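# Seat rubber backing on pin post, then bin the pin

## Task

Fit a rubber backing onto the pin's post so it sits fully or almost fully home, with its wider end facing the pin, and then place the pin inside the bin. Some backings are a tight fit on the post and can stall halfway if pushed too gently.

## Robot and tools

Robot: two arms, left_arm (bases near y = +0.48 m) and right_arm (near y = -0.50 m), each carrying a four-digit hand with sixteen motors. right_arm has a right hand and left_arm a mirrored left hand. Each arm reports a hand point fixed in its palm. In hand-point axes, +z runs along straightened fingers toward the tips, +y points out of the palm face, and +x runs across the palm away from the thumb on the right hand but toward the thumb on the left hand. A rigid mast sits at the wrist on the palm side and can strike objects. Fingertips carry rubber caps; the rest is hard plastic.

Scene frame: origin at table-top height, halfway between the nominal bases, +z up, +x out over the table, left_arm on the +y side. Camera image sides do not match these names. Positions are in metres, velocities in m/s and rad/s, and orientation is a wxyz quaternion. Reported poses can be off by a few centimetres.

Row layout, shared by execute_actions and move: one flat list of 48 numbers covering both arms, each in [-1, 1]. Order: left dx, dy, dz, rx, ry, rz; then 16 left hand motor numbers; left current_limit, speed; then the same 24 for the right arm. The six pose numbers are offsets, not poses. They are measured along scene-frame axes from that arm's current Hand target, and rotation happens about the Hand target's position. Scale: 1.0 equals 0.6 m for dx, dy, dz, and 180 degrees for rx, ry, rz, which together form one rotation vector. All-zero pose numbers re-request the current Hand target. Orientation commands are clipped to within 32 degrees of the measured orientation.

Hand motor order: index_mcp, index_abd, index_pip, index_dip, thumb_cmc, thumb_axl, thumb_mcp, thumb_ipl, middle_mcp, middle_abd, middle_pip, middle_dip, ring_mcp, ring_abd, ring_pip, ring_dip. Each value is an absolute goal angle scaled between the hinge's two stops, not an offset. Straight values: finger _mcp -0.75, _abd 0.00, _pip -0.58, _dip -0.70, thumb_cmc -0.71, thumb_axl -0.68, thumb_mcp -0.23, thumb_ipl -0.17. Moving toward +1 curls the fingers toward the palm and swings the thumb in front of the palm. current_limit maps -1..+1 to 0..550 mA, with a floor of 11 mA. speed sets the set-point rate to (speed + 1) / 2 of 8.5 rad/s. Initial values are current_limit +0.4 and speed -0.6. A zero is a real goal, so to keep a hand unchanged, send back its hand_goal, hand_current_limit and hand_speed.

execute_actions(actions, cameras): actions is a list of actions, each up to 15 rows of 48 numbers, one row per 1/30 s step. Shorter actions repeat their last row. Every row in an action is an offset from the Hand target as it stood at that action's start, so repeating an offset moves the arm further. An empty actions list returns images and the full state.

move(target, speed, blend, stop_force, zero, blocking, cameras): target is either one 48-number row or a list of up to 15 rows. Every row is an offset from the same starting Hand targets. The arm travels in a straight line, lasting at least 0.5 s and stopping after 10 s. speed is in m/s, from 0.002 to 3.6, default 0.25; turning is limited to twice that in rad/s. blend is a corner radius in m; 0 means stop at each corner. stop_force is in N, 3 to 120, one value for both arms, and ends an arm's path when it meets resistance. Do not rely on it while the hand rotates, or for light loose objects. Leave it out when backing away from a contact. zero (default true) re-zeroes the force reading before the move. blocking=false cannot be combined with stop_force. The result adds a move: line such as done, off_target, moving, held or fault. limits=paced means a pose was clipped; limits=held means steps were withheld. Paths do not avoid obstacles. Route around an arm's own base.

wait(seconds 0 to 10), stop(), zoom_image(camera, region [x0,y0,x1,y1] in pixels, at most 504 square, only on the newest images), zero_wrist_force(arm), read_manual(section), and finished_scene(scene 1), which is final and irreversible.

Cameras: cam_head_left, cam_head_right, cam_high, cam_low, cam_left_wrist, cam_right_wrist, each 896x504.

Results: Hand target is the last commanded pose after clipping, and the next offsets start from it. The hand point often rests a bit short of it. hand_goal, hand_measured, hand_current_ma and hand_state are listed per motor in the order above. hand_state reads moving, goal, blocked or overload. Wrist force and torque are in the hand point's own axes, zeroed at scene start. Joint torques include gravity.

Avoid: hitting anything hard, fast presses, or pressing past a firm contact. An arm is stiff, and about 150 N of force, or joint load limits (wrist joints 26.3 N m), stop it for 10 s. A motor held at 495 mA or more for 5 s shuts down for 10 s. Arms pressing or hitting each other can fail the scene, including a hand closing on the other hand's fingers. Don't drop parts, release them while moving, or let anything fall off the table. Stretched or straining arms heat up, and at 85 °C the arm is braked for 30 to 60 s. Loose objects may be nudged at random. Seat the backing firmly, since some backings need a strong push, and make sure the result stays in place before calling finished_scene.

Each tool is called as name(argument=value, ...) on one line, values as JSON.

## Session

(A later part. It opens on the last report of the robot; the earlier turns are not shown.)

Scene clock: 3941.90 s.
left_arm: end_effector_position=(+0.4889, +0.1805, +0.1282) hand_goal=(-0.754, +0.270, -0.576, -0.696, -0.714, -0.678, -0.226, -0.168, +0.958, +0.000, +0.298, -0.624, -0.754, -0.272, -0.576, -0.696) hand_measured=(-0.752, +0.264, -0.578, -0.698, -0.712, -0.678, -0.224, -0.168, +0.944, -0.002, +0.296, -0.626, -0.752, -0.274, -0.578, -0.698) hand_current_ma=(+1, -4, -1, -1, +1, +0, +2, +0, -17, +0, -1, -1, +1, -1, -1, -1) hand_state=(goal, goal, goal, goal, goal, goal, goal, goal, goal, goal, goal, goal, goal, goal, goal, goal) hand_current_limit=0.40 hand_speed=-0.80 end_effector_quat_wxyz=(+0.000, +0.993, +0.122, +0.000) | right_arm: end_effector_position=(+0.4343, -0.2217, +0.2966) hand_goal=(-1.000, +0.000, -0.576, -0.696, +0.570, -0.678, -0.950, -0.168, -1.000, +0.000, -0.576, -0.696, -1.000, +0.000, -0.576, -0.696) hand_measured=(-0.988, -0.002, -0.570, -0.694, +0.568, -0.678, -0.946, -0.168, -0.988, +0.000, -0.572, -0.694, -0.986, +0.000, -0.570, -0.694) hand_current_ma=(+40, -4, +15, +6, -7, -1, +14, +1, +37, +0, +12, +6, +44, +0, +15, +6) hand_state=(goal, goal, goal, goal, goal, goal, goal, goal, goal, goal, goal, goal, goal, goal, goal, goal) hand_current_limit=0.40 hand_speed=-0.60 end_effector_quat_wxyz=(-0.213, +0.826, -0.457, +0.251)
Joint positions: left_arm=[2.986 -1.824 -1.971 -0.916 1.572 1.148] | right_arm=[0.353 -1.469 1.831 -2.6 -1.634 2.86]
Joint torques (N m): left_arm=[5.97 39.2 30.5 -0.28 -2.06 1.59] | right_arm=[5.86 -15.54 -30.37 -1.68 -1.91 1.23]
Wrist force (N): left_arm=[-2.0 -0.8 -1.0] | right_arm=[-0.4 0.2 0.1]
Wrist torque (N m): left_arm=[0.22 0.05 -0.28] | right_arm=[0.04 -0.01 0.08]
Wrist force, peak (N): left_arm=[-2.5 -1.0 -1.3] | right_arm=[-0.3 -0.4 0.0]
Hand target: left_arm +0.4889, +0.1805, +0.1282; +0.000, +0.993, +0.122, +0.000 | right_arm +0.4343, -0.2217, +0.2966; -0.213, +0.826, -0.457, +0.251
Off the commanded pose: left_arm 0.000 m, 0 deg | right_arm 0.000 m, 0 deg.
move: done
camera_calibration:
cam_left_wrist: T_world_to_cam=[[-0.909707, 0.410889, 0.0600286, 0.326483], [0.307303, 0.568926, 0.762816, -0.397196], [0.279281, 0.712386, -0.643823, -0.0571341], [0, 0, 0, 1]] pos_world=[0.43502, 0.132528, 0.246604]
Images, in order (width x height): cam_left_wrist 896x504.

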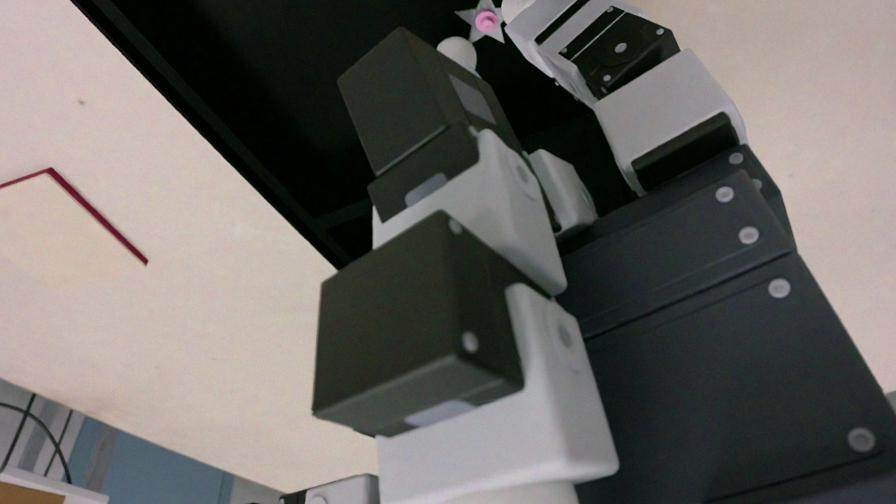

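move(target=[0,0,0,0,0,0, -0.754, 0.335, -0.576, -0.696, -0.714, -0.678, -0.226, -0.168, 0.959, 0.0, 0.299, -0.623, -0.754, -0.335, -0.576, -0.696, 0.4, -0.9, 0,0,0,0,0,0, -1.0, 0, -0.576, -0.696, 0.571, -0.678, -0.95, -0.168, -1.0, 0, -0.576, -0.696, -1.0, 0, -0.576, -0.696, 0.4, -0.6], speed=0.02)

move(target=[0,0,-0.02,0,0,0, -0.754, 0.335, -0.576, -0.696, -0.714, -0.678, -0.226, -0.168, 0.959, 0.0, 0.299, -0.623, -0.754, -0.335, -0.576, -0.696, 0.4, -0.9, 0,0,0,0,0,0, -1.0, 0, -0.576, -0.696, 0.571, -0.678, -0.95, -0.168, -1.0, 0, -0.576, -0.696, -1.0, 0, -0.576, -0.696, 0.4, -0.6], speed=0.006, stop_force=3, cameras=["cam_left_wrist"])

zoom_image(camera="cam_left_wrist", region=[440, 0, 540, 75])

Scene clock: 3962.77 s.
left_arm: end_effector_position=(+0.4889, +0.1805, +0.1282) hand_goal=(-0.754, +0.334, -0.576, -0.696, -0.714, -0.678, -0.226, -0.168, +0.958, +0.000, +0.298, -0.624, -0.754, -0.336, -0.576, -0.696) hand_measured=(-0.752, +0.328, -0.578, -0.698, -0.712, -0.678, -0.224, -0.168, +0.944, -0.002, +0.296, -0.626, -0.752, -0.330, -0.578, -0.698) hand_current_ma=(+1, -4, -1, -1, +1, +0, +2, +0, -17, +0, -1, -1, +1, +3, -1, -1) hand_state=(goal, goal, goal, goal, goal, goal, goal, goal, goal, goal, goal, goal, goal, goal, goal, goal) hand_current_limit=0.40 hand_speed=-0.90 end_effector_quat_wxyz=(+0.000, +0.993, +0.122, +0.000) | right_arm: end_effector_position=(+0.4343, -0.2217, +0.2966) hand_goal=(-1.000, +0.000, -0.576, -0.696, +0.570, -0.678, -0.950, -0.168, -1.000, +0.000, -0.576, -0.696, -1.000, +0.000, -0.576, -0.696) hand_measured=(-0.988, -0.002, -0.570, -0.694, +0.568, -0.678, -0.946, -0.168, -0.988, +0.000, -0.572, -0.694, -0.986, +0.000, -0.570, -0.694) hand_current_ma=(+40, -4, +15, +6, -7, -1, +14, +1, +37, +0, +12, +6, +44, +0, +15, +6) hand_state=(goal, goal, goal, goal, goal, goal, goal, goal, goal, goal, goal, goal, goal, goal, goal, goal) hand_current_limit=0.40 hand_speed=-0.60 end_effector_quat_wxyz=(-0.213, +0.826, -0.457, +0.251)
Joint positions: left_arm=[2.986 -1.824 -1.971 -0.916 1.572 1.148] | right_arm=[0.353 -1.469 1.831 -2.6 -1.634 2.86]
Joint torques (N m): left_arm=[6.51 38.82 31.17 0.66 -1.43 1.65] | right_arm=[6.14 -15.69 -30.62 -1.58 -2.02 1.27]
Wrist force (N): left_arm=[-2.3 -0.7 -1.5] | right_arm=[0.0 -0.1 0.1]
Wrist torque (N m): left_arm=[0.26 0.06 -0.31] | right_arm=[0.01 -0.06 0.11]
Wrist force, peak (N): left_arm=[-2.4 -0.9 -1.4] | right_arm=[-0.4 0.2 0.4]
Hand target: left_arm +0.4889, +0.1805, +0.1282; +0.000, +0.993, +0.122, +0.000 | right_arm +0.4343, -0.2217, +0.2966; -0.213, +0.826, -0.457, +0.251
Off the commanded pose: left_arm 0.000 m, 0 deg | right_arm 0.000 m, 0 deg.
move: done

Scene clock: 3964.93 s.
left_arm: end_effector_position=(+0.4889, +0.1805, +0.1222) hand_goal=(-0.754, +0.334, -0.576, -0.696, -0.714, -0.678, -0.226, -0.168, +0.958, +0.000, +0.298, -0.624, -0.754, -0.336, -0.576, -0.696) hand_measured=(-0.752, +0.330, -0.578, -0.698, -0.712, -0.678, -0.224, -0.168, +0.944, -0.002, +0.296, -0.626, -0.752, -0.332, -0.578, -0.698) hand_current_ma=(+1, -3, -1, -1, +1, +0, +2, +0, -17, +0, -1, -1, +1, +2, -1, -1) hand_state=(goal, goal, goal, goal, goal, goal, goal, goal, goal, goal, goal, goal, goal, goal, goal, goal) hand_current_limit=0.40 hand_speed=-0.90 end_effector_quat_wxyz=(+0.000, +0.993, +0.122, +0.000) | right_arm: end_effector_position=(+0.4343, -0.2217, +0.2966) hand_goal=(-1.000, +0.000, -0.576, -0.696, +0.570, -0.678, -0.950, -0.168, -1.000, +0.000, -0.576, -0.696, -1.000, +0.000, -0.576, -0.696) hand_measured=(-0.988, -0.002, -0.570, -0.694, +0.568, -0.678, -0.946, -0.168, -0.988, +0.000, -0.572, -0.694, -0.986, +0.000, -0.570, -0.694) hand_current_ma=(+40, -4, +15, +6, -7, -1, +14, +1, +37, +0, +12, +6, +44, +0, +15, +6) hand_state=(goal, goal, goal, goal, goal, goal, goal, goal, goal, goal, goal, goal, goal, goal, goal, goal) hand_current_limit=0.40 hand_speed=-0.60 end_effector_quat_wxyz=(-0.213, +0.826, -0.457, +0.251)
Joint positions: left_arm=[2.986 -1.834 -1.978 -0.9 1.572 1.148] | right_arm=[0.353 -1.469 1.831 -2.6 -1.634 2.86]
Joint torques (N m): left_arm=[6.56 37.17 30.63 -0.13 -1.06 1.76] | right_arm=[5.91 -15.67 -30.2 -1.57 -1.89 1.17]
Wrist force (N): left_arm=[-2.6 -0.9 -5.1] | right_arm=[-0.2 0.1 0.0]
Wrist torque (N m): left_arm=[0.54 -0.12 -0.34] | right_arm=[0.03 -0.04 0.10]
Wrist force, peak (N): left_arm=[-2.6 -0.6 -8.2] | right_arm=[-0.5 -0.1 0.1]
Hand target: left_arm +0.4889, +0.1805, +0.1222; +0.000, +0.993, +0.122, +0.000 (not the last commanded pose) | right_arm +0.4343, -0.2217, +0.2966; -0.213, +0.826, -0.457, +0.251
Off the commanded pose: left_arm 0.006 m, 0 deg | right_arm 0.000 m, 0 deg.
move: contact (left_arm)
camera_calibration:
cam_left_wrist: T_world_to_cam=[[-0.909707, 0.410889, 0.0600286, 0.326837], [0.307303, 0.568926, 0.762816, -0.392695], [0.279281, 0.712386, -0.643823, -0.0609327], [0, 0, 0, 1]] pos_world=[0.43502, 0.132528, 0.240704]
Images, in order (width x height): cam_left_wrist 896x504.

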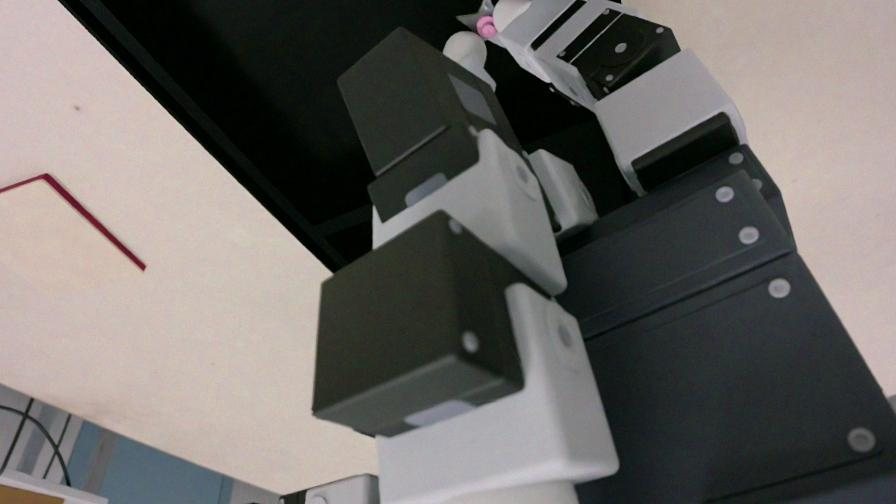

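Scaled by 5.040 from the camera's 896x504 image, which has a finer 1280x720 frame.

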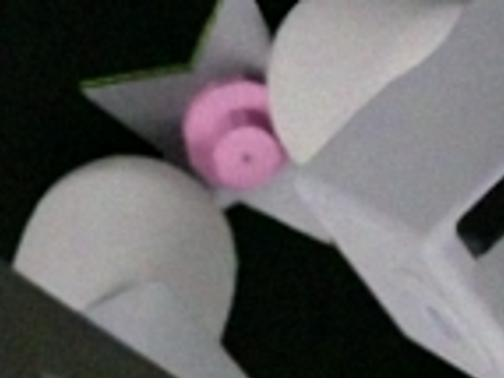

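move(target=[0,0,0.0004,0,0,0, -0.754, 0.5, -0.576, -0.696, -0.714, -0.678, -0.226, -0.168, 0.959, 0.0, 0.299, -0.623, -0.754, -0.5, -0.576, -0.696, 0.4, -0.97, 0,0,0,0,0,0, -1.0, 0, -0.576, -0.696, 0.571, -0.678, -0.95, -0.168, -1.0, 0, -0.576, -0.696, -1.0, 0, -0.576, -0.696, 0.4, -0.6], speed=0.01)

wait(seconds=1.5, cameras=["cam_left_wrist"])

zoom_image(camera="cam_left_wrist", region=[440, 0, 540, 75])

Scene clock: 3977.03 s.
left_arm: end_effector_position=(+0.4889, +0.1805, +0.1225) hand_goal=(-0.754, +0.500, -0.576, -0.696, -0.714, -0.678, -0.226, -0.168, +0.958, +0.000, +0.298, -0.624, -0.754, -0.500, -0.576, -0.696) hand_measured=(-0.752, +0.358, -0.578, -0.698, -0.712, -0.678, -0.224, -0.168, +0.944, -0.002, +0.296, -0.626, -0.752, -0.382, -0.578, -0.698) hand_current_ma=(+1, -306, +0, -1, +1, +0, +2, +0, -17, +0, -1, -1, +1, +227, +0, -1) hand_state=(goal, moving, goal, goal, goal, goal, goal, goal, goal, goal, goal, goal, goal, moving, goal, goal) hand_current_limit=0.40 hand_speed=-0.97 end_effector_quat_wxyz=(+0.000, +0.993, +0.122, +0.000) | right_arm: end_effector_position=(+0.4343, -0.2217, +0.2966) hand_goal=(-1.000, +0.000, -0.576, -0.696, +0.570, -0.678, -0.950, -0.168, -1.000, +0.000, -0.576, -0.696, -1.000, +0.000, -0.576, -0.696) hand_measured=(-0.988, -0.002, -0.570, -0.694, +0.568, -0.678, -0.946, -0.168, -0.988, +0.000, -0.572, -0.694, -0.986, +0.000, -0.570, -0.694) hand_current_ma=(+40, -4, +15, +6, -7, -1, +14, +1, +37, +0, +12, +6, +44, +0, +15, +6) hand_state=(goal, goal, goal, goal, goal, goal, goal, goal, goal, goal, goal, goal, goal, goal, goal, goal) hand_current_limit=0.40 hand_speed=-0.60 end_effector_quat_wxyz=(-0.213, +0.826, -0.457, +0.251)
Joint positions: left_arm=[2.986 -1.833 -1.977 -0.901 1.572 1.148] | right_arm=[0.353 -1.469 1.831 -2.6 -1.634 2.86]
Joint torques (N m): left_arm=[6.76 38.64 30.47 0.46 -1.04 1.7] | right_arm=[6.53 -15.82 -30.22 -1.59 -1.81 1.28]
Wrist force (N): left_arm=[-2.8 -1.0 -1.7] | right_arm=[-0.2 0.1 0.2]
Wrist torque (N m): left_arm=[0.29 0.01 -0.33] | right_arm=[0.02 -0.04 0.10]
Wrist force, peak (N): left_arm=[-2.5 -0.7 -5.8] | right_arm=[-0.3 -0.2 0.4]
Hand target: left_arm +0.4889, +0.1805, +0.1225; +0.000, +0.993, +0.122, +0.000 | right_arm +0.4343, -0.2217, +0.2966; -0.213, +0.826, -0.457, +0.251
Off the commanded pose: left_arm 0.000 m, 0 deg | right_arm 0.000 m, 0 deg.
move: done

Scene clock: 3978.53 s.
left_arm: end_effector_position=(+0.4889, +0.1805, +0.1225) hand_goal=(-0.754, +0.500, -0.576, -0.696, -0.714, -0.678, -0.226, -0.168, +0.958, +0.000, +0.298, -0.624, -0.754, -0.500, -0.576, -0.696) hand_measured=(-0.752, +0.358, -0.578, -0.698, -0.712, -0.678, -0.224, -0.168, +0.944, -0.002, +0.296, -0.626, -0.752, -0.386, -0.578, -0.698) hand_current_ma=(+1, -375, +0, -1, +1, +0, +2, +0, -17, +0, -1, -1, +1, +274, +0, -1) hand_state=(goal, blocked, goal, goal, goal, goal, goal, goal, goal, goal, goal, goal, goal, blocked, goal, goal) hand_current_limit=0.40 hand_speed=-0.97 end_effector_quat_wxyz=(+0.000, +0.993, +0.122, +0.000) | right_arm: end_effector_position=(+0.4343, -0.2217, +0.2966) hand_goal=(-1.000, +0.000, -0.576, -0.696, +0.570, -0.678, -0.950, -0.168, -1.000, +0.000, -0.576, -0.696, -1.000, +0.000, -0.576, -0.696) hand_measured=(-0.988, -0.002, -0.570, -0.694, +0.568, -0.678, -0.946, -0.168, -0.988, +0.000, -0.572, -0.694, -0.986, +0.000, -0.570, -0.694) hand_current_ma=(+40, -4, +15, +6, -7, -1, +14, +1, +37, +0, +12, +6, +44, +0, +15, +6) hand_state=(goal, goal, goal, goal, goal, goal, goal, goal, goal, goal, goal, goal, goal, goal, goal, goal) hand_current_limit=0.40 hand_speed=-0.60 end_effector_quat_wxyz=(-0.213, +0.826, -0.457, +0.251)
Joint positions: left_arm=[2.986 -1.833 -1.977 -0.901 1.572 1.148] | right_arm=[0.353 -1.469 1.831 -2.6 -1.634 2.86]
Joint torques (N m): left_arm=[6.97 35.47 28.2 2.1 -1.02 1.69] | right_arm=[5.92 -16.05 -30.4 -1.62 -1.87 1.2]
Wrist force (N): left_arm=[-2.7 -0.9 -2.4] | right_arm=[-0.2 -0.1 0.2]
Wrist torque (N m): left_arm=[0.33 -0.01 -0.33] | right_arm=[0.00 -0.04 0.09]
Wrist force, peak (N): left_arm=[-2.5 -0.8 -3.1] | right_arm=[-0.5 0.0 0.4]
Hand target: left_arm +0.4889, +0.1805, +0.1225; +0.000, +0.993, +0.122, +0.000 | right_arm +0.4343, -0.2217, +0.2966; -0.213, +0.826, -0.457, +0.251
Off the commanded pose: left_arm 0.000 m, 0 deg | right_arm 0.000 m, 0 deg.
wait: 1.50 s; at rest by 0.17 s
camera_calibration:
cam_left_wrist: T_world_to_cam=[[-0.909707, 0.410889, 0.0600286, 0.326825], [0.307303, 0.568926, 0.762816, -0.392847], [0.279281, 0.712386, -0.643823, -0.0608039], [0, 0, 0, 1]] pos_world=[0.43502, 0.132528, 0.240904]
Images, in order (width x height): cam_left_wrist 896x504.

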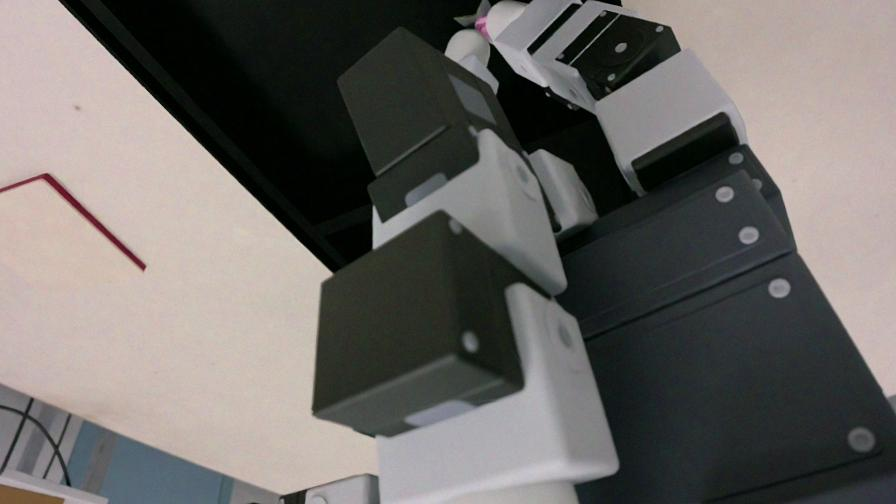

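Scaled by 5.040 from the camera's 896x504 image, which has a finer 1280x720 frame.

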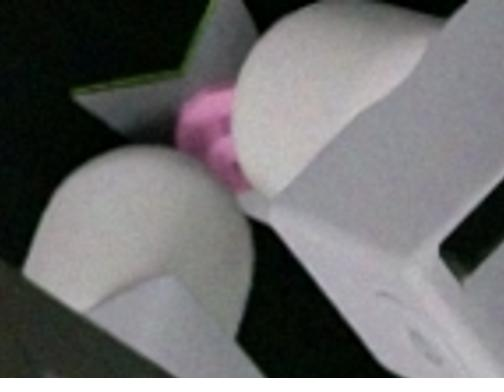

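move(target=[0,0,0.013,0,0,0, -0.754, 0.5, -0.576, -0.696, -0.714, -0.678, -0.226, -0.168, 0.959, 0.0, 0.299, -0.623, -0.754, -0.5, -0.576, -0.696, 0.4, -0.97, 0,0,0,0,0,0, -1.0, 0, -0.576, -0.696, 0.571, -0.678, -0.95, -0.168, -1.0, 0, -0.576, -0.696, -1.0, 0, -0.576, -0.696, 0.4, -0.6], speed=0.01, cameras=["cam_left_wrist"])

zoom_image(camera="cam_left_wrist", region=[440, 0, 540, 75])

Scene clock: 4012.23 s.
left_arm: end_effector_position=(+0.4889, +0.1805, +0.1304) hand_goal=(-0.754, +0.500, -0.576, -0.696, -0.714, -0.678, -0.226, -0.168, +0.958, +0.000, +0.298, -0.624, -0.754, -0.500, -0.576, -0.696) hand_measured=(-0.752, +0.372, -0.578, -0.698, -0.712, -0.678, -0.224, -0.168, +0.944, -0.002, +0.296, -0.626, -0.752, -0.404, -0.578, -0.698) hand_current_ma=(+1, -325, +0, -1, +1, +0, +2, +0, -17, +0, -1, -1, +1, +214, +0, -1) hand_state=(goal, blocked, goal, goal, goal, goal, goal, goal, goal, goal, goal, goal, goal, blocked, goal, goal) hand_current_limit=0.40 hand_speed=-0.97 end_effector_quat_wxyz=(+0.000, +0.993, +0.122, +0.000) | right_arm: end_effector_position=(+0.4343, -0.2217, +0.2966) hand_goal=(-1.000, +0.000, -0.576, -0.696, +0.570, -0.678, -0.950, -0.168, -1.000, +0.000, -0.576, -0.696, -1.000, +0.000, -0.576, -0.696) hand_measured=(-0.988, -0.002, -0.570, -0.694, +0.568, -0.678, -0.946, -0.168, -0.988, +0.000, -0.572, -0.694, -0.986, +0.000, -0.570, -0.694) hand_current_ma=(+40, -4, +15, +6, -7, -1, +14, +1, +37, +0, +12, +6, +44, +0, +15, +6) hand_state=(goal, goal, goal, goal, goal, goal, goal, goal, goal, goal, goal, goal, goal, goal, goal, goal) hand_current_limit=0.40 hand_speed=-0.60 end_effector_quat_wxyz=(-0.213, +0.826, -0.457, +0.251)
Joint positions: left_arm=[2.986 -1.821 -1.968 -0.922 1.572 1.148] | right_arm=[0.353 -1.469 1.831 -2.6 -1.634 2.86]
Joint torques (N m): left_arm=[6.42 26.71 25.2 2.3 -1.24 1.58] | right_arm=[6.2 -15.69 -31.04 -1.71 -1.86 1.29]
Wrist force (N): left_arm=[-2.3 -0.7 -1.1] | right_arm=[0.1 -0.2 0.0]
Wrist torque (N m): left_arm=[0.23 0.07 -0.32] | right_arm=[0.00 -0.06 0.11]
Wrist force, peak (N): left_arm=[-2.0 -0.9 -4.4] | right_arm=[-0.3 0.0 0.5]
Hand target: left_arm +0.4889, +0.1805, +0.1303; +0.000, +0.993, +0.122, +0.000 | right_arm +0.4343, -0.2217, +0.2966; -0.213, +0.826, -0.457, +0.251
Off the commanded pose: left_arm 0.000 m, 0 deg | right_arm 0.000 m, 0 deg.
move: done
camera_calibration:
cam_left_wrist: T_world_to_cam=[[-0.909707, 0.410889, 0.0600286, 0.326345], [0.307303, 0.568926, 0.762816, -0.39895], [0.279281, 0.712386, -0.643823, -0.0556533], [0, 0, 0, 1]] pos_world=[0.43502, 0.132528, 0.248904]
Images, in order (width x height): cam_left_wrist 896x504.

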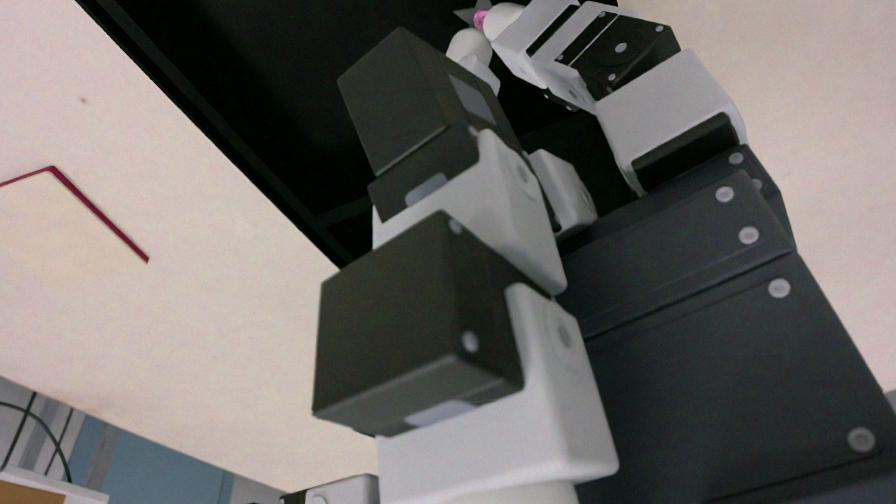

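Scaled by 5.040 from the camera's 896x504 image, which has a finer 1280x720 frame.

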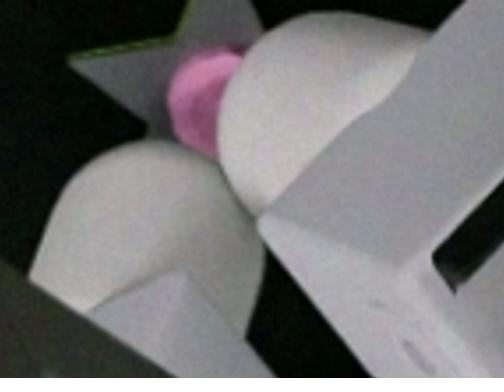

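move(target=[0,0,0.1,0,0,0, -0.754, 0.1, -0.576, -0.696, -0.714, -0.678, -0.226, -0.168, 0.959, 0.0, 0.299, -0.623, -0.754, -0.1, -0.576, -0.696, 0.4, -0.85, 0,0,0,0,0,0, -1.0, 0, -0.576, -0.696, 0.571, -0.678, -0.95, -0.168, -1.0, 0, -0.576, -0.696, -1.0, 0, -0.576, -0.696, 0.4, -0.6], speed=0.08, cameras=["cam_left_wrist"])

move(target=[0,0,0,0,0,0, -0.754, 0.1, -0.576, -0.696, -0.714, -0.678, -0.226, -0.168, 0.959, 0.0, 0.299, -0.623, -0.754, -0.1, -0.576, -0.696, 0.4, -0.85, 0.0,0.05,0.0,0.0051,0.0827,0.3397, -0.754, 0, -0.576, -0.696, 0.571, -0.678, -0.95, -0.168, -0.754, 0, -0.576, -0.696, -0.754, 0, -0.576, -0.696, 0.4, -0.6], speed=0.2, cameras=["cam_right_wrist", "cam_high"])

Scene clock: 4152.33 s.
left_arm: end_effector_position=(+0.4890, +0.1805, +0.1904) hand_goal=(-0.754, +0.100, -0.576, -0.696, -0.714, -0.678, -0.226, -0.168, +0.958, +0.000, +0.298, -0.624, -0.754, -0.100, -0.576, -0.696) hand_measured=(-0.752, +0.102, -0.578, -0.698, -0.712, -0.678, -0.224, -0.168, +0.944, -0.002, +0.296, -0.626, -0.752, -0.102, -0.578, -0.698) hand_current_ma=(+1, +1, +0, -1, +1, +0, +2, +0, -17, +0, -1, -1, +1, -1, +0, -1) hand_state=(goal, goal, goal, goal, goal, goal, goal, goal, goal, goal, goal, goal, goal, goal, goal, goal) hand_current_limit=0.40 hand_speed=-0.85 end_effector_quat_wxyz=(+0.000, +0.993, +0.122, +0.001) | right_arm: end_effector_position=(+0.4343, -0.2217, +0.2966) hand_goal=(-1.000, +0.000, -0.576, -0.696, +0.570, -0.678, -0.950, -0.168, -1.000, +0.000, -0.576, -0.696, -1.000, +0.000, -0.576, -0.696) hand_measured=(-0.988, -0.002, -0.570, -0.694, +0.568, -0.678, -0.946, -0.168, -0.988, +0.000, -0.572, -0.694, -0.986, +0.000, -0.570, -0.694) hand_current_ma=(+40, -4, +15, +6, -7, -1, +14, +1, +37, +0, +12, +6, +44, +0, +15, +6) hand_state=(goal, goal, goal, goal, goal, goal, goal, goal, goal, goal, goal, goal, goal, goal, goal, goal) hand_current_limit=0.40 hand_speed=-0.60 end_effector_quat_wxyz=(-0.213, +0.826, -0.457, +0.251)
Joint positions: left_arm=[2.986 -1.74 -1.89 -1.082 1.571 1.148] | right_arm=[0.353 -1.469 1.831 -2.6 -1.634 2.86]
Joint torques (N m): left_arm=[3.45 20.03 5.54 3.47 -1.33 0.49] | right_arm=[5.48 -15.85 -30.05 -1.61 -1.89 1.3]
Wrist force (N): left_arm=[-2.2 -0.6 -1.2] | right_arm=[-0.2 0.2 0.2]
Wrist torque (N m): left_arm=[0.24 0.03 -0.31] | right_arm=[0.03 -0.03 0.10]
Wrist force, peak (N): left_arm=[-2.3 -0.6 -2.1] | right_arm=[-0.3 0.1 0.5]
Hand target: left_arm +0.4889, +0.1805, +0.1903; +0.000, +0.993, +0.122, +0.000 | right_arm +0.4343, -0.2217, +0.2966; -0.213, +0.826, -0.457, +0.251
Off the commanded pose: left_arm 0.000 m, 0 deg | right_arm 0.000 m, 0 deg.
move: done
camera_calibration:
cam_left_wrist: T_world_to_cam=[[-0.909727, 0.410878, 0.0598051, 0.32292], [0.307145, 0.569021, 0.762809, -0.444616], [0.279391, 0.712316, -0.643852, -0.0171454], [0, 0, 0, 1]] pos_world=[0.435121, 0.132528, 0.308805]
Images, in order (width x height): cam_left_wrist 896x504.

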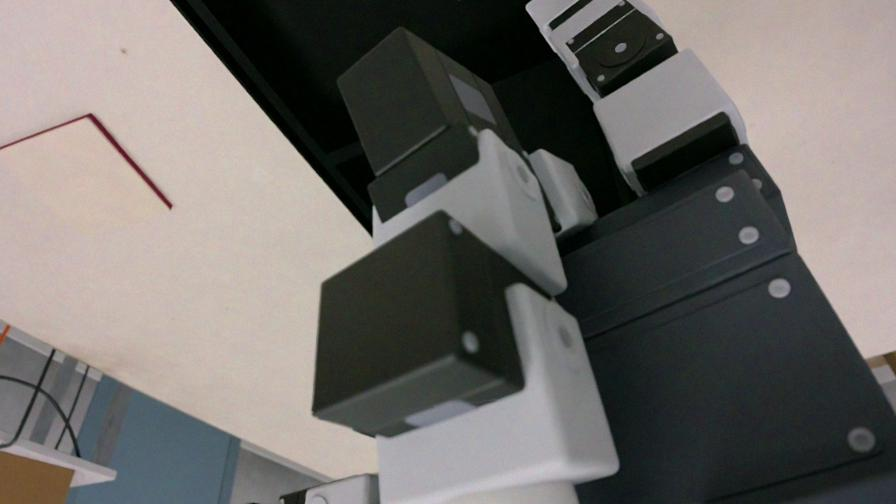

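Scene clock: 4152.83 s.
left_arm: end_effector_position=(+0.4889, +0.1805, +0.1903) hand_goal=(-0.754, +0.100, -0.576, -0.696, -0.714, -0.678, -0.226, -0.168, +0.958, +0.000, +0.298, -0.624, -0.754, -0.100, -0.576, -0.696) hand_measured=(-0.752, +0.102, -0.578, -0.698, -0.712, -0.678, -0.224, -0.168, +0.944, -0.002, +0.296, -0.626, -0.752, -0.102, -0.578, -0.698) hand_current_ma=(+1, +1, +0, -1, +1, +0, +2, +0, -17, +0, -1, -1, +1, -1, +0, -1) hand_state=(goal, goal, goal, goal, goal, goal, goal, goal, goal, goal, goal, goal, goal, goal, goal, goal) hand_current_limit=0.40 hand_speed=-0.85 end_effector_quat_wxyz=(+0.000, +0.993, +0.122, +0.000) | right_arm: end_effector_position=(+0.4343, -0.2216, +0.2966) hand_goal=(-0.754, +0.000, -0.576, -0.696, +0.570, -0.678, -0.950, -0.168, -0.754, +0.000, -0.576, -0.696, -0.754, +0.000, -0.576, -0.696) hand_measured=(-0.750, -0.002, -0.570, -0.694, +0.568, -0.678, -0.946, -0.168, -0.750, +0.000, -0.572, -0.694, -0.750, +0.000, -0.570, -0.694) hand_current_ma=(+12, -4, +15, +6, -7, -1, +14, +1, +11, +0, +12, +6, +13, +0, +15, +6) hand_state=(goal, goal, goal, goal, goal, goal, goal, goal, goal, goal, goal, goal, goal, goal, goal, goal) hand_current_limit=0.40 hand_speed=-0.60 end_effector_quat_wxyz=(-0.213, +0.827, -0.457, +0.250)
Joint positions: left_arm=[2.986 -1.74 -1.89 -1.082 1.571 1.148] | right_arm=[0.353 -1.469 1.83 -2.599 -1.633 2.859]
Joint torques (N m): left_arm=[3.6 17.56 5.85 0.7 -0.02 0.3] | right_arm=[2.16 -16.2 -28.44 -2.08 -0.99 1.01]
Wrist force (N): left_arm=[-2.1 -0.8 -1.2] | right_arm=[-0.2 0.0 0.0]
Wrist torque (N m): left_arm=[0.22 0.02 -0.30] | right_arm=[0.06 -0.04 0.10]
Wrist force, peak (N): left_arm=[-2.5 -0.7 -1.3] | right_arm=[-0.1 0.7 0.2]
Hand target: left_arm +0.4889, +0.1805, +0.1903; +0.000, +0.993, +0.122, +0.000 | right_arm +0.4343, -0.2216, +0.2966; -0.213, +0.827, -0.457, +0.250 (not the last commanded pose)
Off the commanded pose: left_arm 0.000 m, 0 deg | right_arm 0.030 m, 63 deg.
move: held (right_arm; a check stopped the path); limits=held
pose unreachable (right arm): on one or more control steps of this call, first in action 0 (counted from 0), this arm could not follow its commanded pose, so it was not sent that pose on those steps. It may still have moved: this result reports where it is.
cause: moving toward the commanded pose would bring two parts of the arm too close to each other (joints 5 (wrist 2) and 6 (wrist 3) lie between them).
camera_calibration:
cam_right_wrist: T_world_to_cam=[[-0.730254, 0.378894, -0.568479, 0.610387], [-0.34013, 0.520015, 0.783515, -0.0232263], [0.592487, 0.765522, -0.25087, 0.109442], [0, 0, 0, 1]] pos_world=[0.372995, -0.302974, 0.392646]
Images, in order (width x height): cam_high 896x504, cam_right_wrist 896x504.

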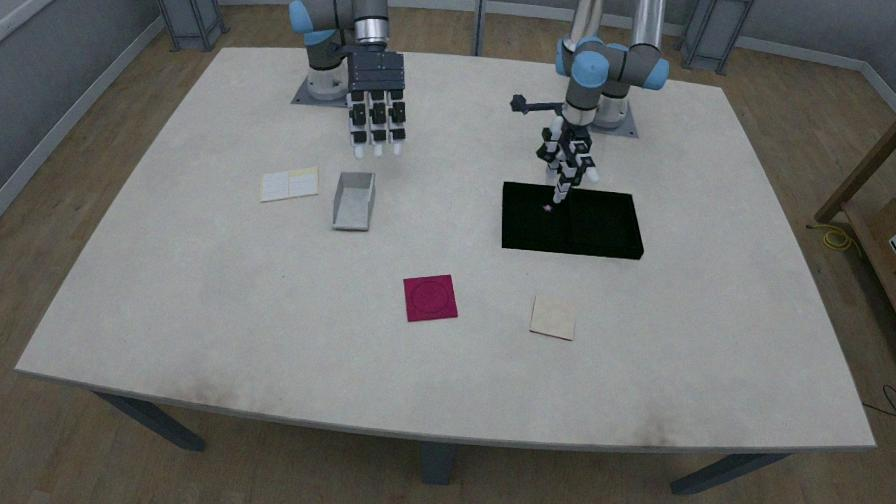

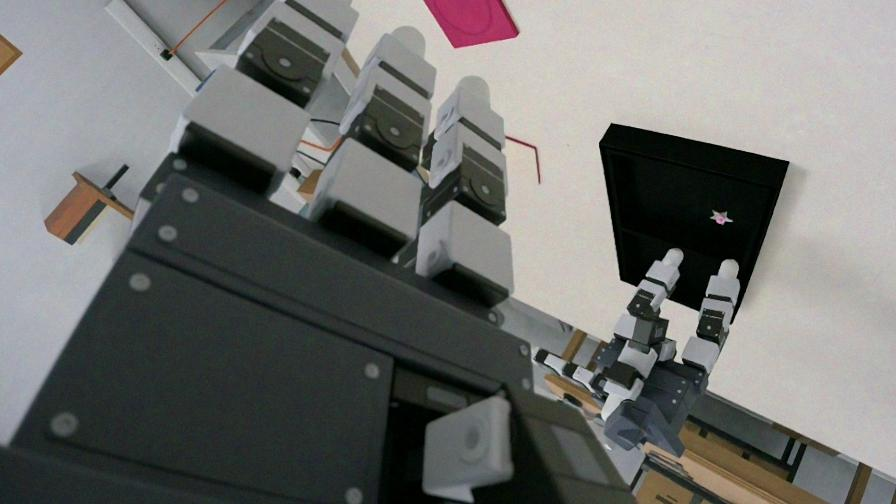

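execute_actions(actions=[])

Scene clock: 4210.20 s.
left_arm: end_effector_position=(+0.4889, +0.1805, +0.1903) hand_goal=(-0.754, +0.100, -0.576, -0.696, -0.714, -0.678, -0.226, -0.168, +0.958, +0.000, +0.298, -0.624, -0.754, -0.100, -0.576, -0.696) hand_measured=(-0.752, +0.102, -0.578, -0.698, -0.712, -0.678, -0.224, -0.168, +0.944, -0.002, +0.296, -0.626, -0.752, -0.102, -0.578, -0.698) hand_current_ma=(+1, +1, +0, -1, +1, +0, +2, +0, -17, +0, -1, -1, +1, -1, +0, -1) hand_state=(goal, goal, goal, goal, goal, goal, goal, goal, goal, goal, goal, goal, goal, goal, goal, goal) hand_current_limit=0.40 hand_speed=-0.85 end_effector_quat_wxyz=(+0.000, +0.993, +0.122, +0.000) | right_arm: end_effector_position=(+0.4343, -0.2216, +0.2966) hand_goal=(-0.754, +0.000, -0.576, -0.696, +0.570, -0.678, -0.950, -0.168, -0.754, +0.000, -0.576, -0.696, -0.754, +0.000, -0.576, -0.696) hand_measured=(-0.750, -0.002, -0.570, -0.694, +0.568, -0.678, -0.946, -0.168, -0.750, +0.000, -0.572, -0.694, -0.750, +0.000, -0.570, -0.694) hand_current_ma=(+12, -4, +15, +6, -7, -1, +14, +1, +11, +0, +12, +6, +13, +0, +15, +6) hand_state=(goal, goal, goal, goal, goal, goal, goal, goal, goal, goal, goal, goal, goal, goal, goal, goal) hand_current_limit=0.40 hand_speed=-0.60 end_effector_quat_wxyz=(-0.213, +0.827, -0.457, +0.250)
Joint positions: left_arm=[2.986 -1.74 -1.89 -1.082 1.572 1.148] | right_arm=[0.353 -1.469 1.83 -2.599 -1.633 2.859]
Joint velocities: within noise
Joint torques (N m): left_arm=[2.2 18.36 6.2 0.69 2.14 0.31] | right_arm=[4.57 -20.13 -17.06 -4.27 -2.07 1.04]
Wrist force (N): left_arm=[-2.4 -0.9 -1.0] | right_arm=[-0.1 0.3 0.1]
Wrist torque (N m): left_arm=[0.20 0.06 -0.32] | right_arm=[0.09 -0.06 0.12]
Wrist force, peak (N): left_arm=[-2.5 -0.9 -1.4] | right_arm=[-0.5 0.0 0.2]
Hand target: left_arm +0.4889, +0.1805, +0.1903; +0.000, +0.993, +0.122, +0.000 | right_arm +0.4343, -0.2216, +0.2966; -0.213, +0.827, -0.457, +0.250 (not the last commanded pose)
Off the commanded pose: left_arm 0.000 m, 0 deg | right_arm 0.030 m, 63 deg.
camera_calibration:
cam_left_wrist: T_world_to_cam=[[-0.909707, 0.410889, 0.0600286, 0.322755], [0.307303, 0.568926, 0.762816, -0.444566], [0.279281, 0.712386, -0.643823, -0.0171527], [0, 0, 0, 1]] pos_world=[0.43502, 0.132528, 0.308704]
cam_right_wrist: T_world_to_cam=[[-0.730232, 0.378922, -0.568488, 0.610391], [-0.3401, 0.520055, 0.783502, -0.0232204], [0.592531, 0.765481, -0.250889, 0.10942], [0, 0, 0, 1]] pos_world=[0.372995, -0.302974, 0.392646]

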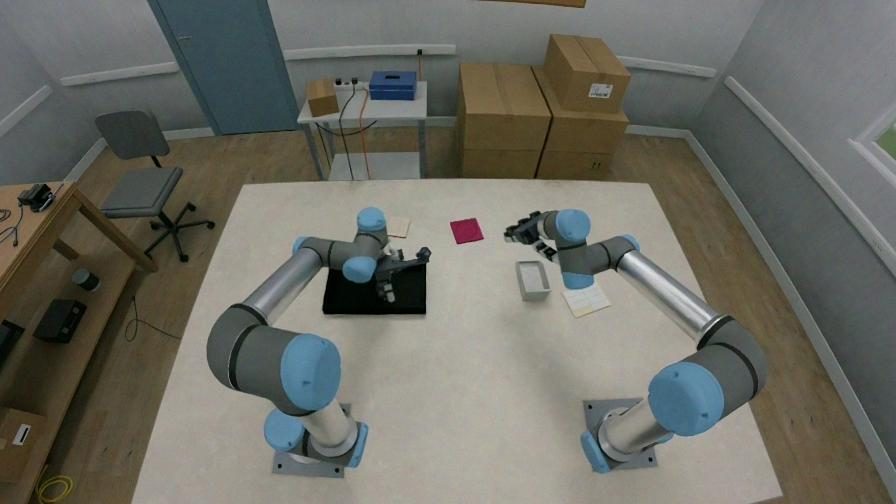

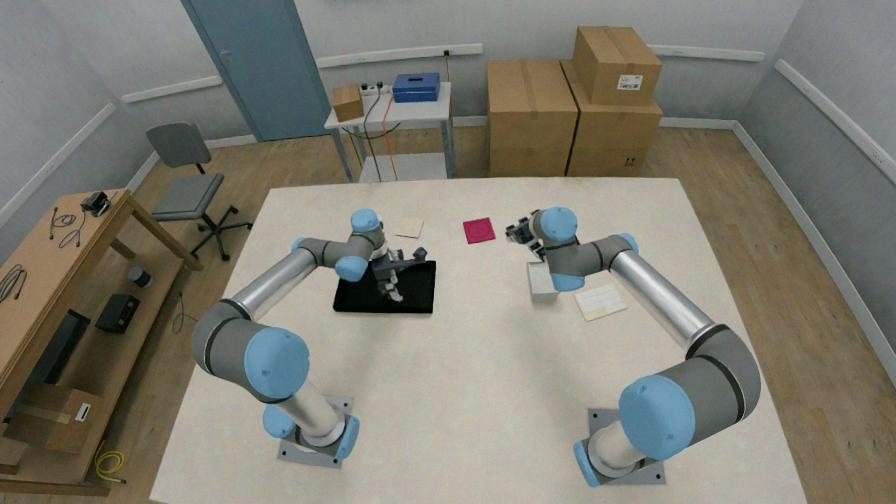

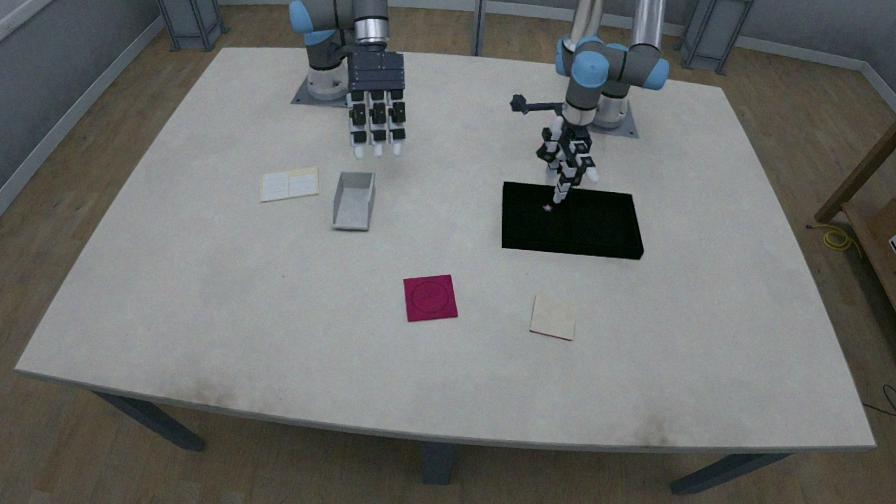

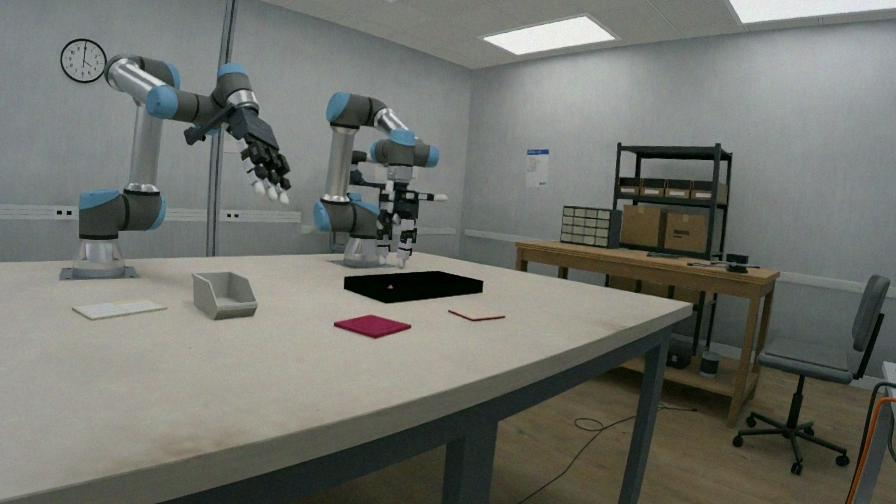

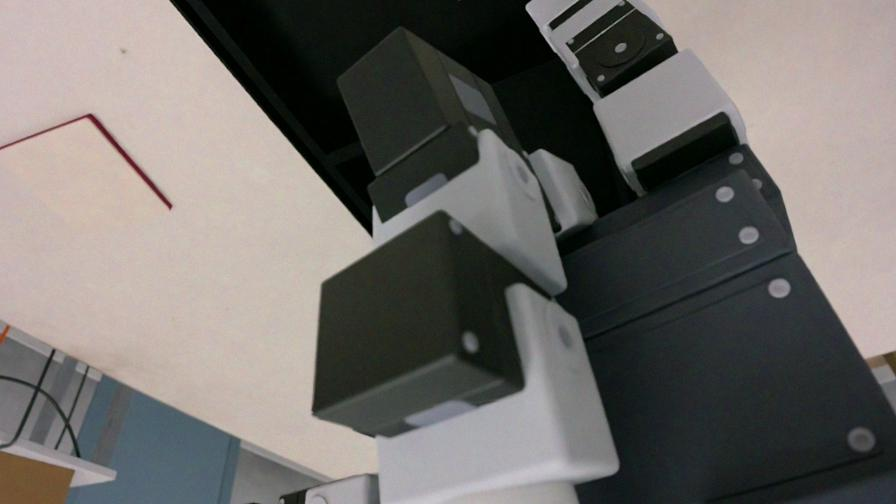

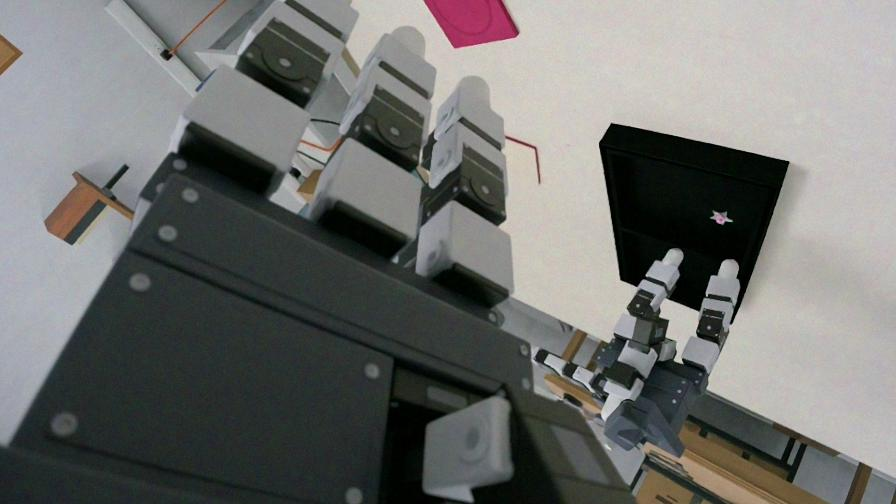

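move(target=[[0,0,0,0,0,0,-0.754,0.1,-0.576,-0.696,-0.714,-0.678,-0.226,-0.168,0.958,0,0.298,-0.624,-0.754,-0.1,-0.576,-0.696,0.4,-0.85,0,0,0,0,0,0,-0.754,0,-0.576,-0.696,0.57,-0.678,-0.226,-0.168,-0.754,0,-0.576,-0.696,-0.754,0,-0.576,-0.696,0.4,-0.6],[0,0,0,0,0,0,-0.754,0.1,-0.576,-0.696,-0.714,-0.678,-0.226,-0.168,0.958,0,0.298,-0.624,-0.754,-0.1,-0.576,-0.696,0.4,-0.85,0,0,0,0,0,0,-0.754,0,-0.576,-0.696,-0.714,-0.678,-0.226,-0.168,-0.754,0,-0.576,-0.696,-0.754,0,-0.576,-0.696,0.4,-0.6]], cameras=[])

move(target=[0,0,0,0,0,0,-0.754,0.1,-0.576,-0.696,-0.714,-0.678,-0.226,-0.168,0.958,0,0.298,-0.624,-0.754,-0.1,-0.576,-0.696,0.4,-0.85,0,0,0.02,0.0018,0.0276,0.1133,-0.754,0,-0.576,-0.696,-0.714,-0.678,-0.226,-0.168,-0.754,0,-0.576,-0.696,-0.754,0,-0.576,-0.696,0.4,-0.6], cameras=[], speed=0.2)

Scene clock: 4365.13 s.
left_arm: end_effector_position=(+0.4889, +0.1805, +0.1903) hand_goal=(-0.754, +0.100, -0.576, -0.696, -0.714, -0.678, -0.226, -0.168, +0.958, +0.000, +0.298, -0.624, -0.754, -0.100, -0.576, -0.696) hand_measured=(-0.752, +0.102, -0.578, -0.698, -0.712, -0.678, -0.224, -0.168, +0.944, -0.002, +0.296, -0.626, -0.752, -0.102, -0.578, -0.698) hand_current_ma=(+1, +1, +0, -1, +1, +0, +2, +0, -17, +0, -1, -1, +1, -1, +0, -1) hand_state=(goal, goal, goal, goal, goal, goal, goal, goal, goal, goal, goal, goal, goal, goal, goal, goal) hand_current_limit=0.40 hand_speed=-0.85 end_effector_quat_wxyz=(+0.000, +0.993, +0.122, +0.000) | right_arm: end_effector_position=(+0.4343, -0.2216, +0.2966) hand_goal=(-0.754, +0.000, -0.576, -0.696, -0.714, -0.678, -0.226, -0.168, -0.754, +0.000, -0.576, -0.696, -0.754, +0.000, -0.576, -0.696) hand_measured=(-0.750, -0.002, -0.570, -0.694, -0.700, -0.678, -0.224, -0.168, -0.750, +0.000, -0.572, -0.694, -0.750, +0.000, -0.570, -0.694) hand_current_ma=(+12, -4, +15, +6, +41, -1, +4, +1, +11, +0, +12, +6, +13, +0, +15, +6) hand_state=(goal, goal, goal, goal, goal, goal, goal, goal, goal, goal, goal, goal, goal, goal, goal, goal) hand_current_limit=0.40 hand_speed=-0.60 end_effector_quat_wxyz=(-0.213, +0.827, -0.457, +0.250)
Joint positions: left_arm=[2.986 -1.74 -1.89 -1.082 1.572 1.148] | right_arm=[0.353 -1.469 1.83 -2.599 -1.633 2.859]
Joint torques (N m): left_arm=[1.77 18.32 6.77 0.66 2.07 0.31] | right_arm=[4.82 -26.94 -15.91 -4.12 -1.54 1.09]
Wrist force (N): left_arm=[-2.1 -0.8 -1.1] | right_arm=[-0.2 0.0 0.0]
Wrist torque (N m): left_arm=[0.21 0.01 -0.29] | right_arm=[0.01 0.00 0.07]
Wrist force, peak (N): left_arm=[-2.5 -1.0 -1.2] | right_arm=[-0.3 0.4 0.1]
Hand target: left_arm +0.4889, +0.1805, +0.1903; +0.000, +0.993, +0.122, +0.000 | right_arm +0.4343, -0.2216, +0.2966; -0.213, +0.827, -0.457, +0.250
Off the commanded pose: left_arm 0.000 m, 0 deg | right_arm 0.000 m, 0 deg.
move: done
No camera images: "cameras" was empty.

Scene clock: 4366.50 s.
left_arm: end_effector_position=(+0.4889, +0.1805, +0.1903) hand_goal=(-0.754, +0.100, -0.576, -0.696, -0.714, -0.678, -0.226, -0.168, +0.958, +0.000, +0.298, -0.624, -0.754, -0.100, -0.576, -0.696) hand_measured=(-0.752, +0.102, -0.578, -0.698, -0.712, -0.678, -0.224, -0.168, +0.944, -0.002, +0.296, -0.626, -0.752, -0.102, -0.578, -0.698) hand_current_ma=(+1, +1, +0, -1, +1, +0, +2, +0, -17, +0, -1, -1, +1, -1, +0, -1) hand_state=(goal, goal, goal, goal, goal, goal, goal, goal, goal, goal, goal, goal, goal, goal, goal, goal) hand_current_limit=0.40 hand_speed=-0.85 end_effector_quat_wxyz=(+0.000, +0.993, +0.122, +0.000) | right_arm: end_effector_position=(+0.4344, -0.2217, +0.3086) hand_goal=(-0.754, +0.000, -0.576, -0.696, -0.714, -0.678, -0.226, -0.168, -0.754, +0.000, -0.576, -0.696, -0.754, +0.000, -0.576, -0.696) hand_measured=(-0.750, -0.002, -0.570, -0.694, -0.700, -0.678, -0.224, -0.168, -0.750, +0.000, -0.572, -0.694, -0.750, +0.000, -0.570, -0.694) hand_current_ma=(+12, -4, +15, +6, +41, -1, +4, +1, +11, +0, +12, +6, +13, +0, +15, +6) hand_state=(goal, goal, goal, goal, goal, goal, goal, goal, goal, goal, goal, goal, goal, goal, goal, goal) hand_current_limit=0.40 hand_speed=-0.60 end_effector_quat_wxyz=(-0.236, +0.904, -0.313, +0.172)
Joint positions: left_arm=[2.986 -1.74 -1.89 -1.082 1.572 1.148] | right_arm=[0.293 -1.476 1.768 -2.424 -1.368 2.536]
Joint torques (N m): left_arm=[1.64 17.8 5.46 0.71 2.2 0.31] | right_arm=[6.63 -15.97 -17.27 -2.37 0.64 -0.78]
Wrist force (N): left_arm=[-2.4 -0.6 -1.2] | right_arm=[-0.2 0.2 -0.1]
Wrist torque (N m): left_arm=[0.25 0.06 -0.32] | right_arm=[0.06 0.01 -0.10]
Wrist force, peak (N): left_arm=[-2.5 -0.9 -1.3] | right_arm=[-0.3 -0.3 -0.2]
Hand target: left_arm +0.4889, +0.1805, +0.1903; +0.000, +0.993, +0.122, +0.000 | right_arm +0.4343, -0.2216, +0.3086; -0.236, +0.904, -0.313, +0.172
Off the commanded pose: left_arm 0.000 m, 0 deg | right_arm 0.000 m, 0 deg.
move: done
No camera images: "cameras" was empty.

move(target=[[0,0,0,0,0,0,-0.754,0.1,-0.576,-0.696,-0.714,-0.678,-0.226,-0.168,0.958,0,0.298,-0.624,-0.754,-0.1,-0.576,-0.696,0.4,-0.85,0,0,0,0.0018,0.0276,0.1133,-0.754,0,-0.576,-0.696,-0.714,-0.678,-0.226,-0.168,-0.754,0,-0.576,-0.696,-0.754,0,-0.576,-0.696,0.4,-0.6],[0,0,0,0,0,0,-0.754,0.1,-0.576,-0.696,-0.714,-0.678,-0.226,-0.168,0.958,0,0.298,-0.624,-0.754,-0.1,-0.576,-0.696,0.4,-0.85,0.072,-0.447,-0.064,0.0036,0.0552,0.2266,-0.754,0,-0.576,-0.696,-0.714,-0.678,-0.226,-0.168,-0.754,0,-0.576,-0.696,-0.754,0,-0.576,-0.696,0.4,-0.6]], cameras=["cam_head_left", "cam_high", "cam_right_wrist"], speed=0.2, blend=0.02)

Scene clock: 4380.67 s.
left_arm: end_effector_position=(+0.4889, +0.1805, +0.1903) hand_goal=(-0.754, +0.100, -0.576, -0.696, -0.714, -0.678, -0.226, -0.168, +0.958, +0.000, +0.298, -0.624, -0.754, -0.100, -0.576, -0.696) hand_measured=(-0.752, +0.102, -0.578, -0.698, -0.712, -0.678, -0.224, -0.168, +0.944, -0.002, +0.296, -0.626, -0.752, -0.102, -0.578, -0.698) hand_current_ma=(+1, +1, +0, -1, +1, +0, +2, +0, -17, +0, -1, -1, +1, -1, +0, -1) hand_state=(goal, goal, goal, goal, goal, goal, goal, goal, goal, goal, goal, goal, goal, goal, goal, goal) hand_current_limit=0.40 hand_speed=-0.85 end_effector_quat_wxyz=(+0.000, +0.993, +0.122, +0.000) | right_arm: end_effector_position=(+0.4775, -0.4898, +0.2701) hand_goal=(-0.754, +0.000, -0.576, -0.696, -0.714, -0.678, -0.226, -0.168, -0.754, +0.000, -0.576, -0.696, -0.754, +0.000, -0.576, -0.696) hand_measured=(-0.750, -0.002, -0.570, -0.694, -0.702, -0.678, -0.224, -0.168, -0.750, +0.000, -0.572, -0.694, -0.750, +0.000, -0.570, -0.694) hand_current_ma=(+13, -4, +15, +6, +34, -1, +5, +1, +12, +0, +12, +6, +14, +0, +15, +6) hand_state=(goal, goal, goal, goal, goal, goal, goal, goal, goal, goal, goal, goal, goal, goal, goal, goal) hand_current_limit=0.40 hand_speed=-0.60 end_effector_quat_wxyz=(-0.259, +0.966, +0.002, +0.000) end_effector_velocity=(+0.000, -0.001, +0.001) end_effector_angular_velocity=(+0.000, -0.002, +0.003)
Joint positions: left_arm=[2.986 -1.74 -1.89 -1.082 1.572 1.148] | right_arm=[-0.239 -1.407 1.603 -1.6 -1.072 1.233]
Joint velocities: left_arm=[within noise] | right_arm=[-0.001 -0.002 0 0.002 0 -0.005]
Joint torques (N m): left_arm=[1.52 18.22 6.2 0.66 2.16 0.12] | right_arm=[-5.77 -44.68 -23.5 -0.51 2.72 -1.69]
Wrist force (N): left_arm=[-2.2 -0.8 -1.2] | right_arm=[-0.7 -0.1 -0.4]
Wrist torque (N m): left_arm=[0.21 0.04 -0.30] | right_arm=[0.02 0.12 -0.13]
Wrist force, peak (N): left_arm=[-2.4 -0.8 -1.4] | right_arm=[-0.1 2.0 -1.0]
Hand target: left_arm +0.4889, +0.1805, +0.1903; +0.000, +0.993, +0.122, +0.000 | right_arm +0.4775, -0.4898, +0.2702; -0.259, +0.966, +0.002, +0.000
Off the commanded pose: left_arm 0.000 m, 0 deg | right_arm 0.000 m, 0 deg.
move: done
camera_calibration:
cam_right_wrist: T_world_to_cam=[[-0.783637, -0.513085, -0.350222, 0.258201], [-0.431879, 0.0447261, 0.900822, -0.0689987], [-0.446535, 0.857171, -0.25664, 0.825038], [0, 0, 0, 1]] pos_world=[0.540944, -0.571634, 0.364321]
Images, in order (width x height): cam_head_left 896x504, cam_high 896x504, cam_right_wrist 896x504.

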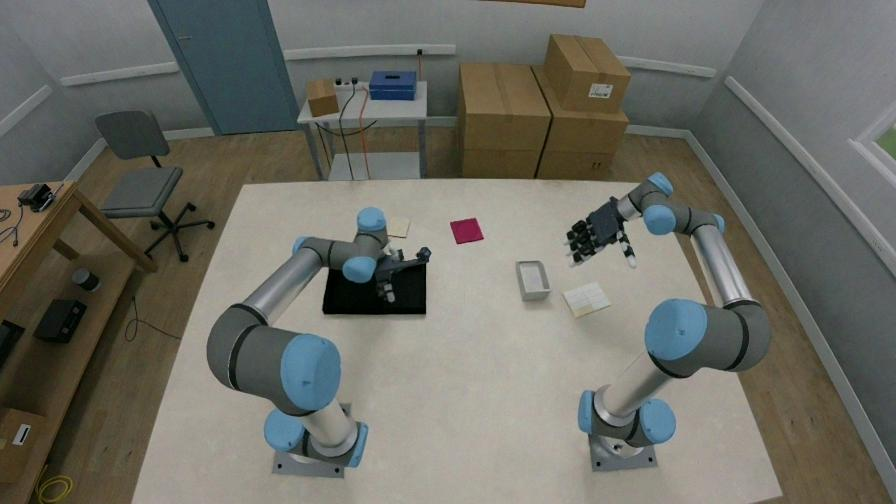

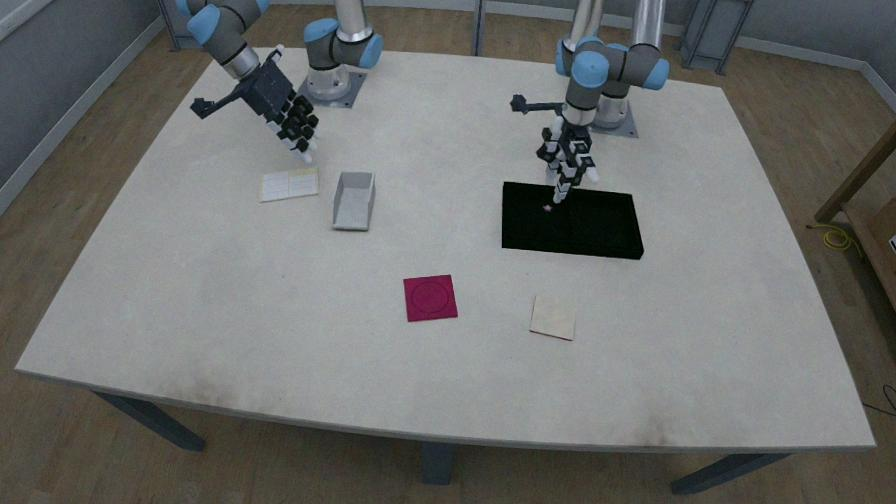

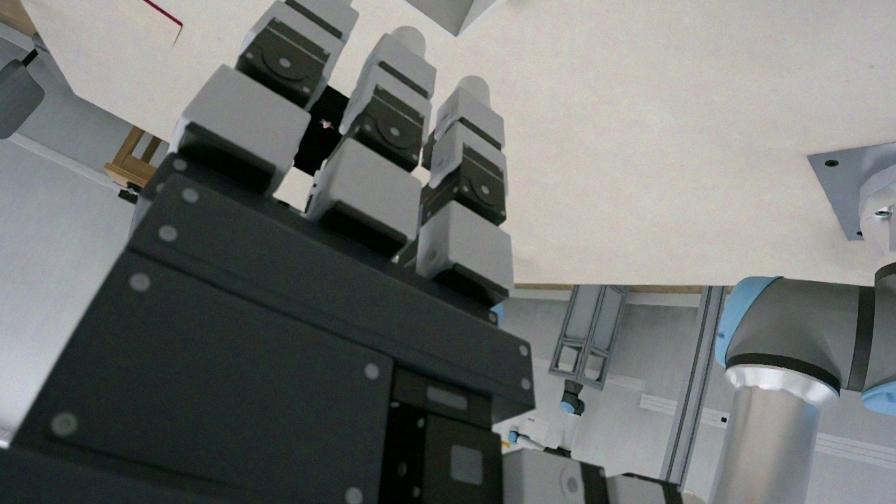

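zoom_image(camera="cam_high", region=[230, 130, 430, 260])

zoom_image(camera="cam_head_left", region=[480, 180, 680, 320])

Scaled by 2.520 from the camera's 896x504 image, which has a finer 1280x720 frame.

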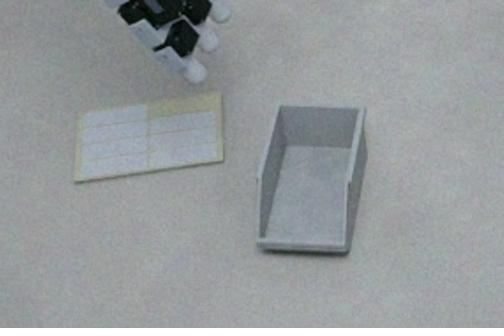

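Scaled by 2.520 from the camera's 896x504 image, which has a finer 1280x720 frame.

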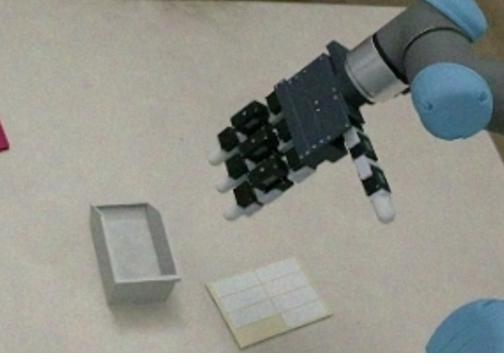

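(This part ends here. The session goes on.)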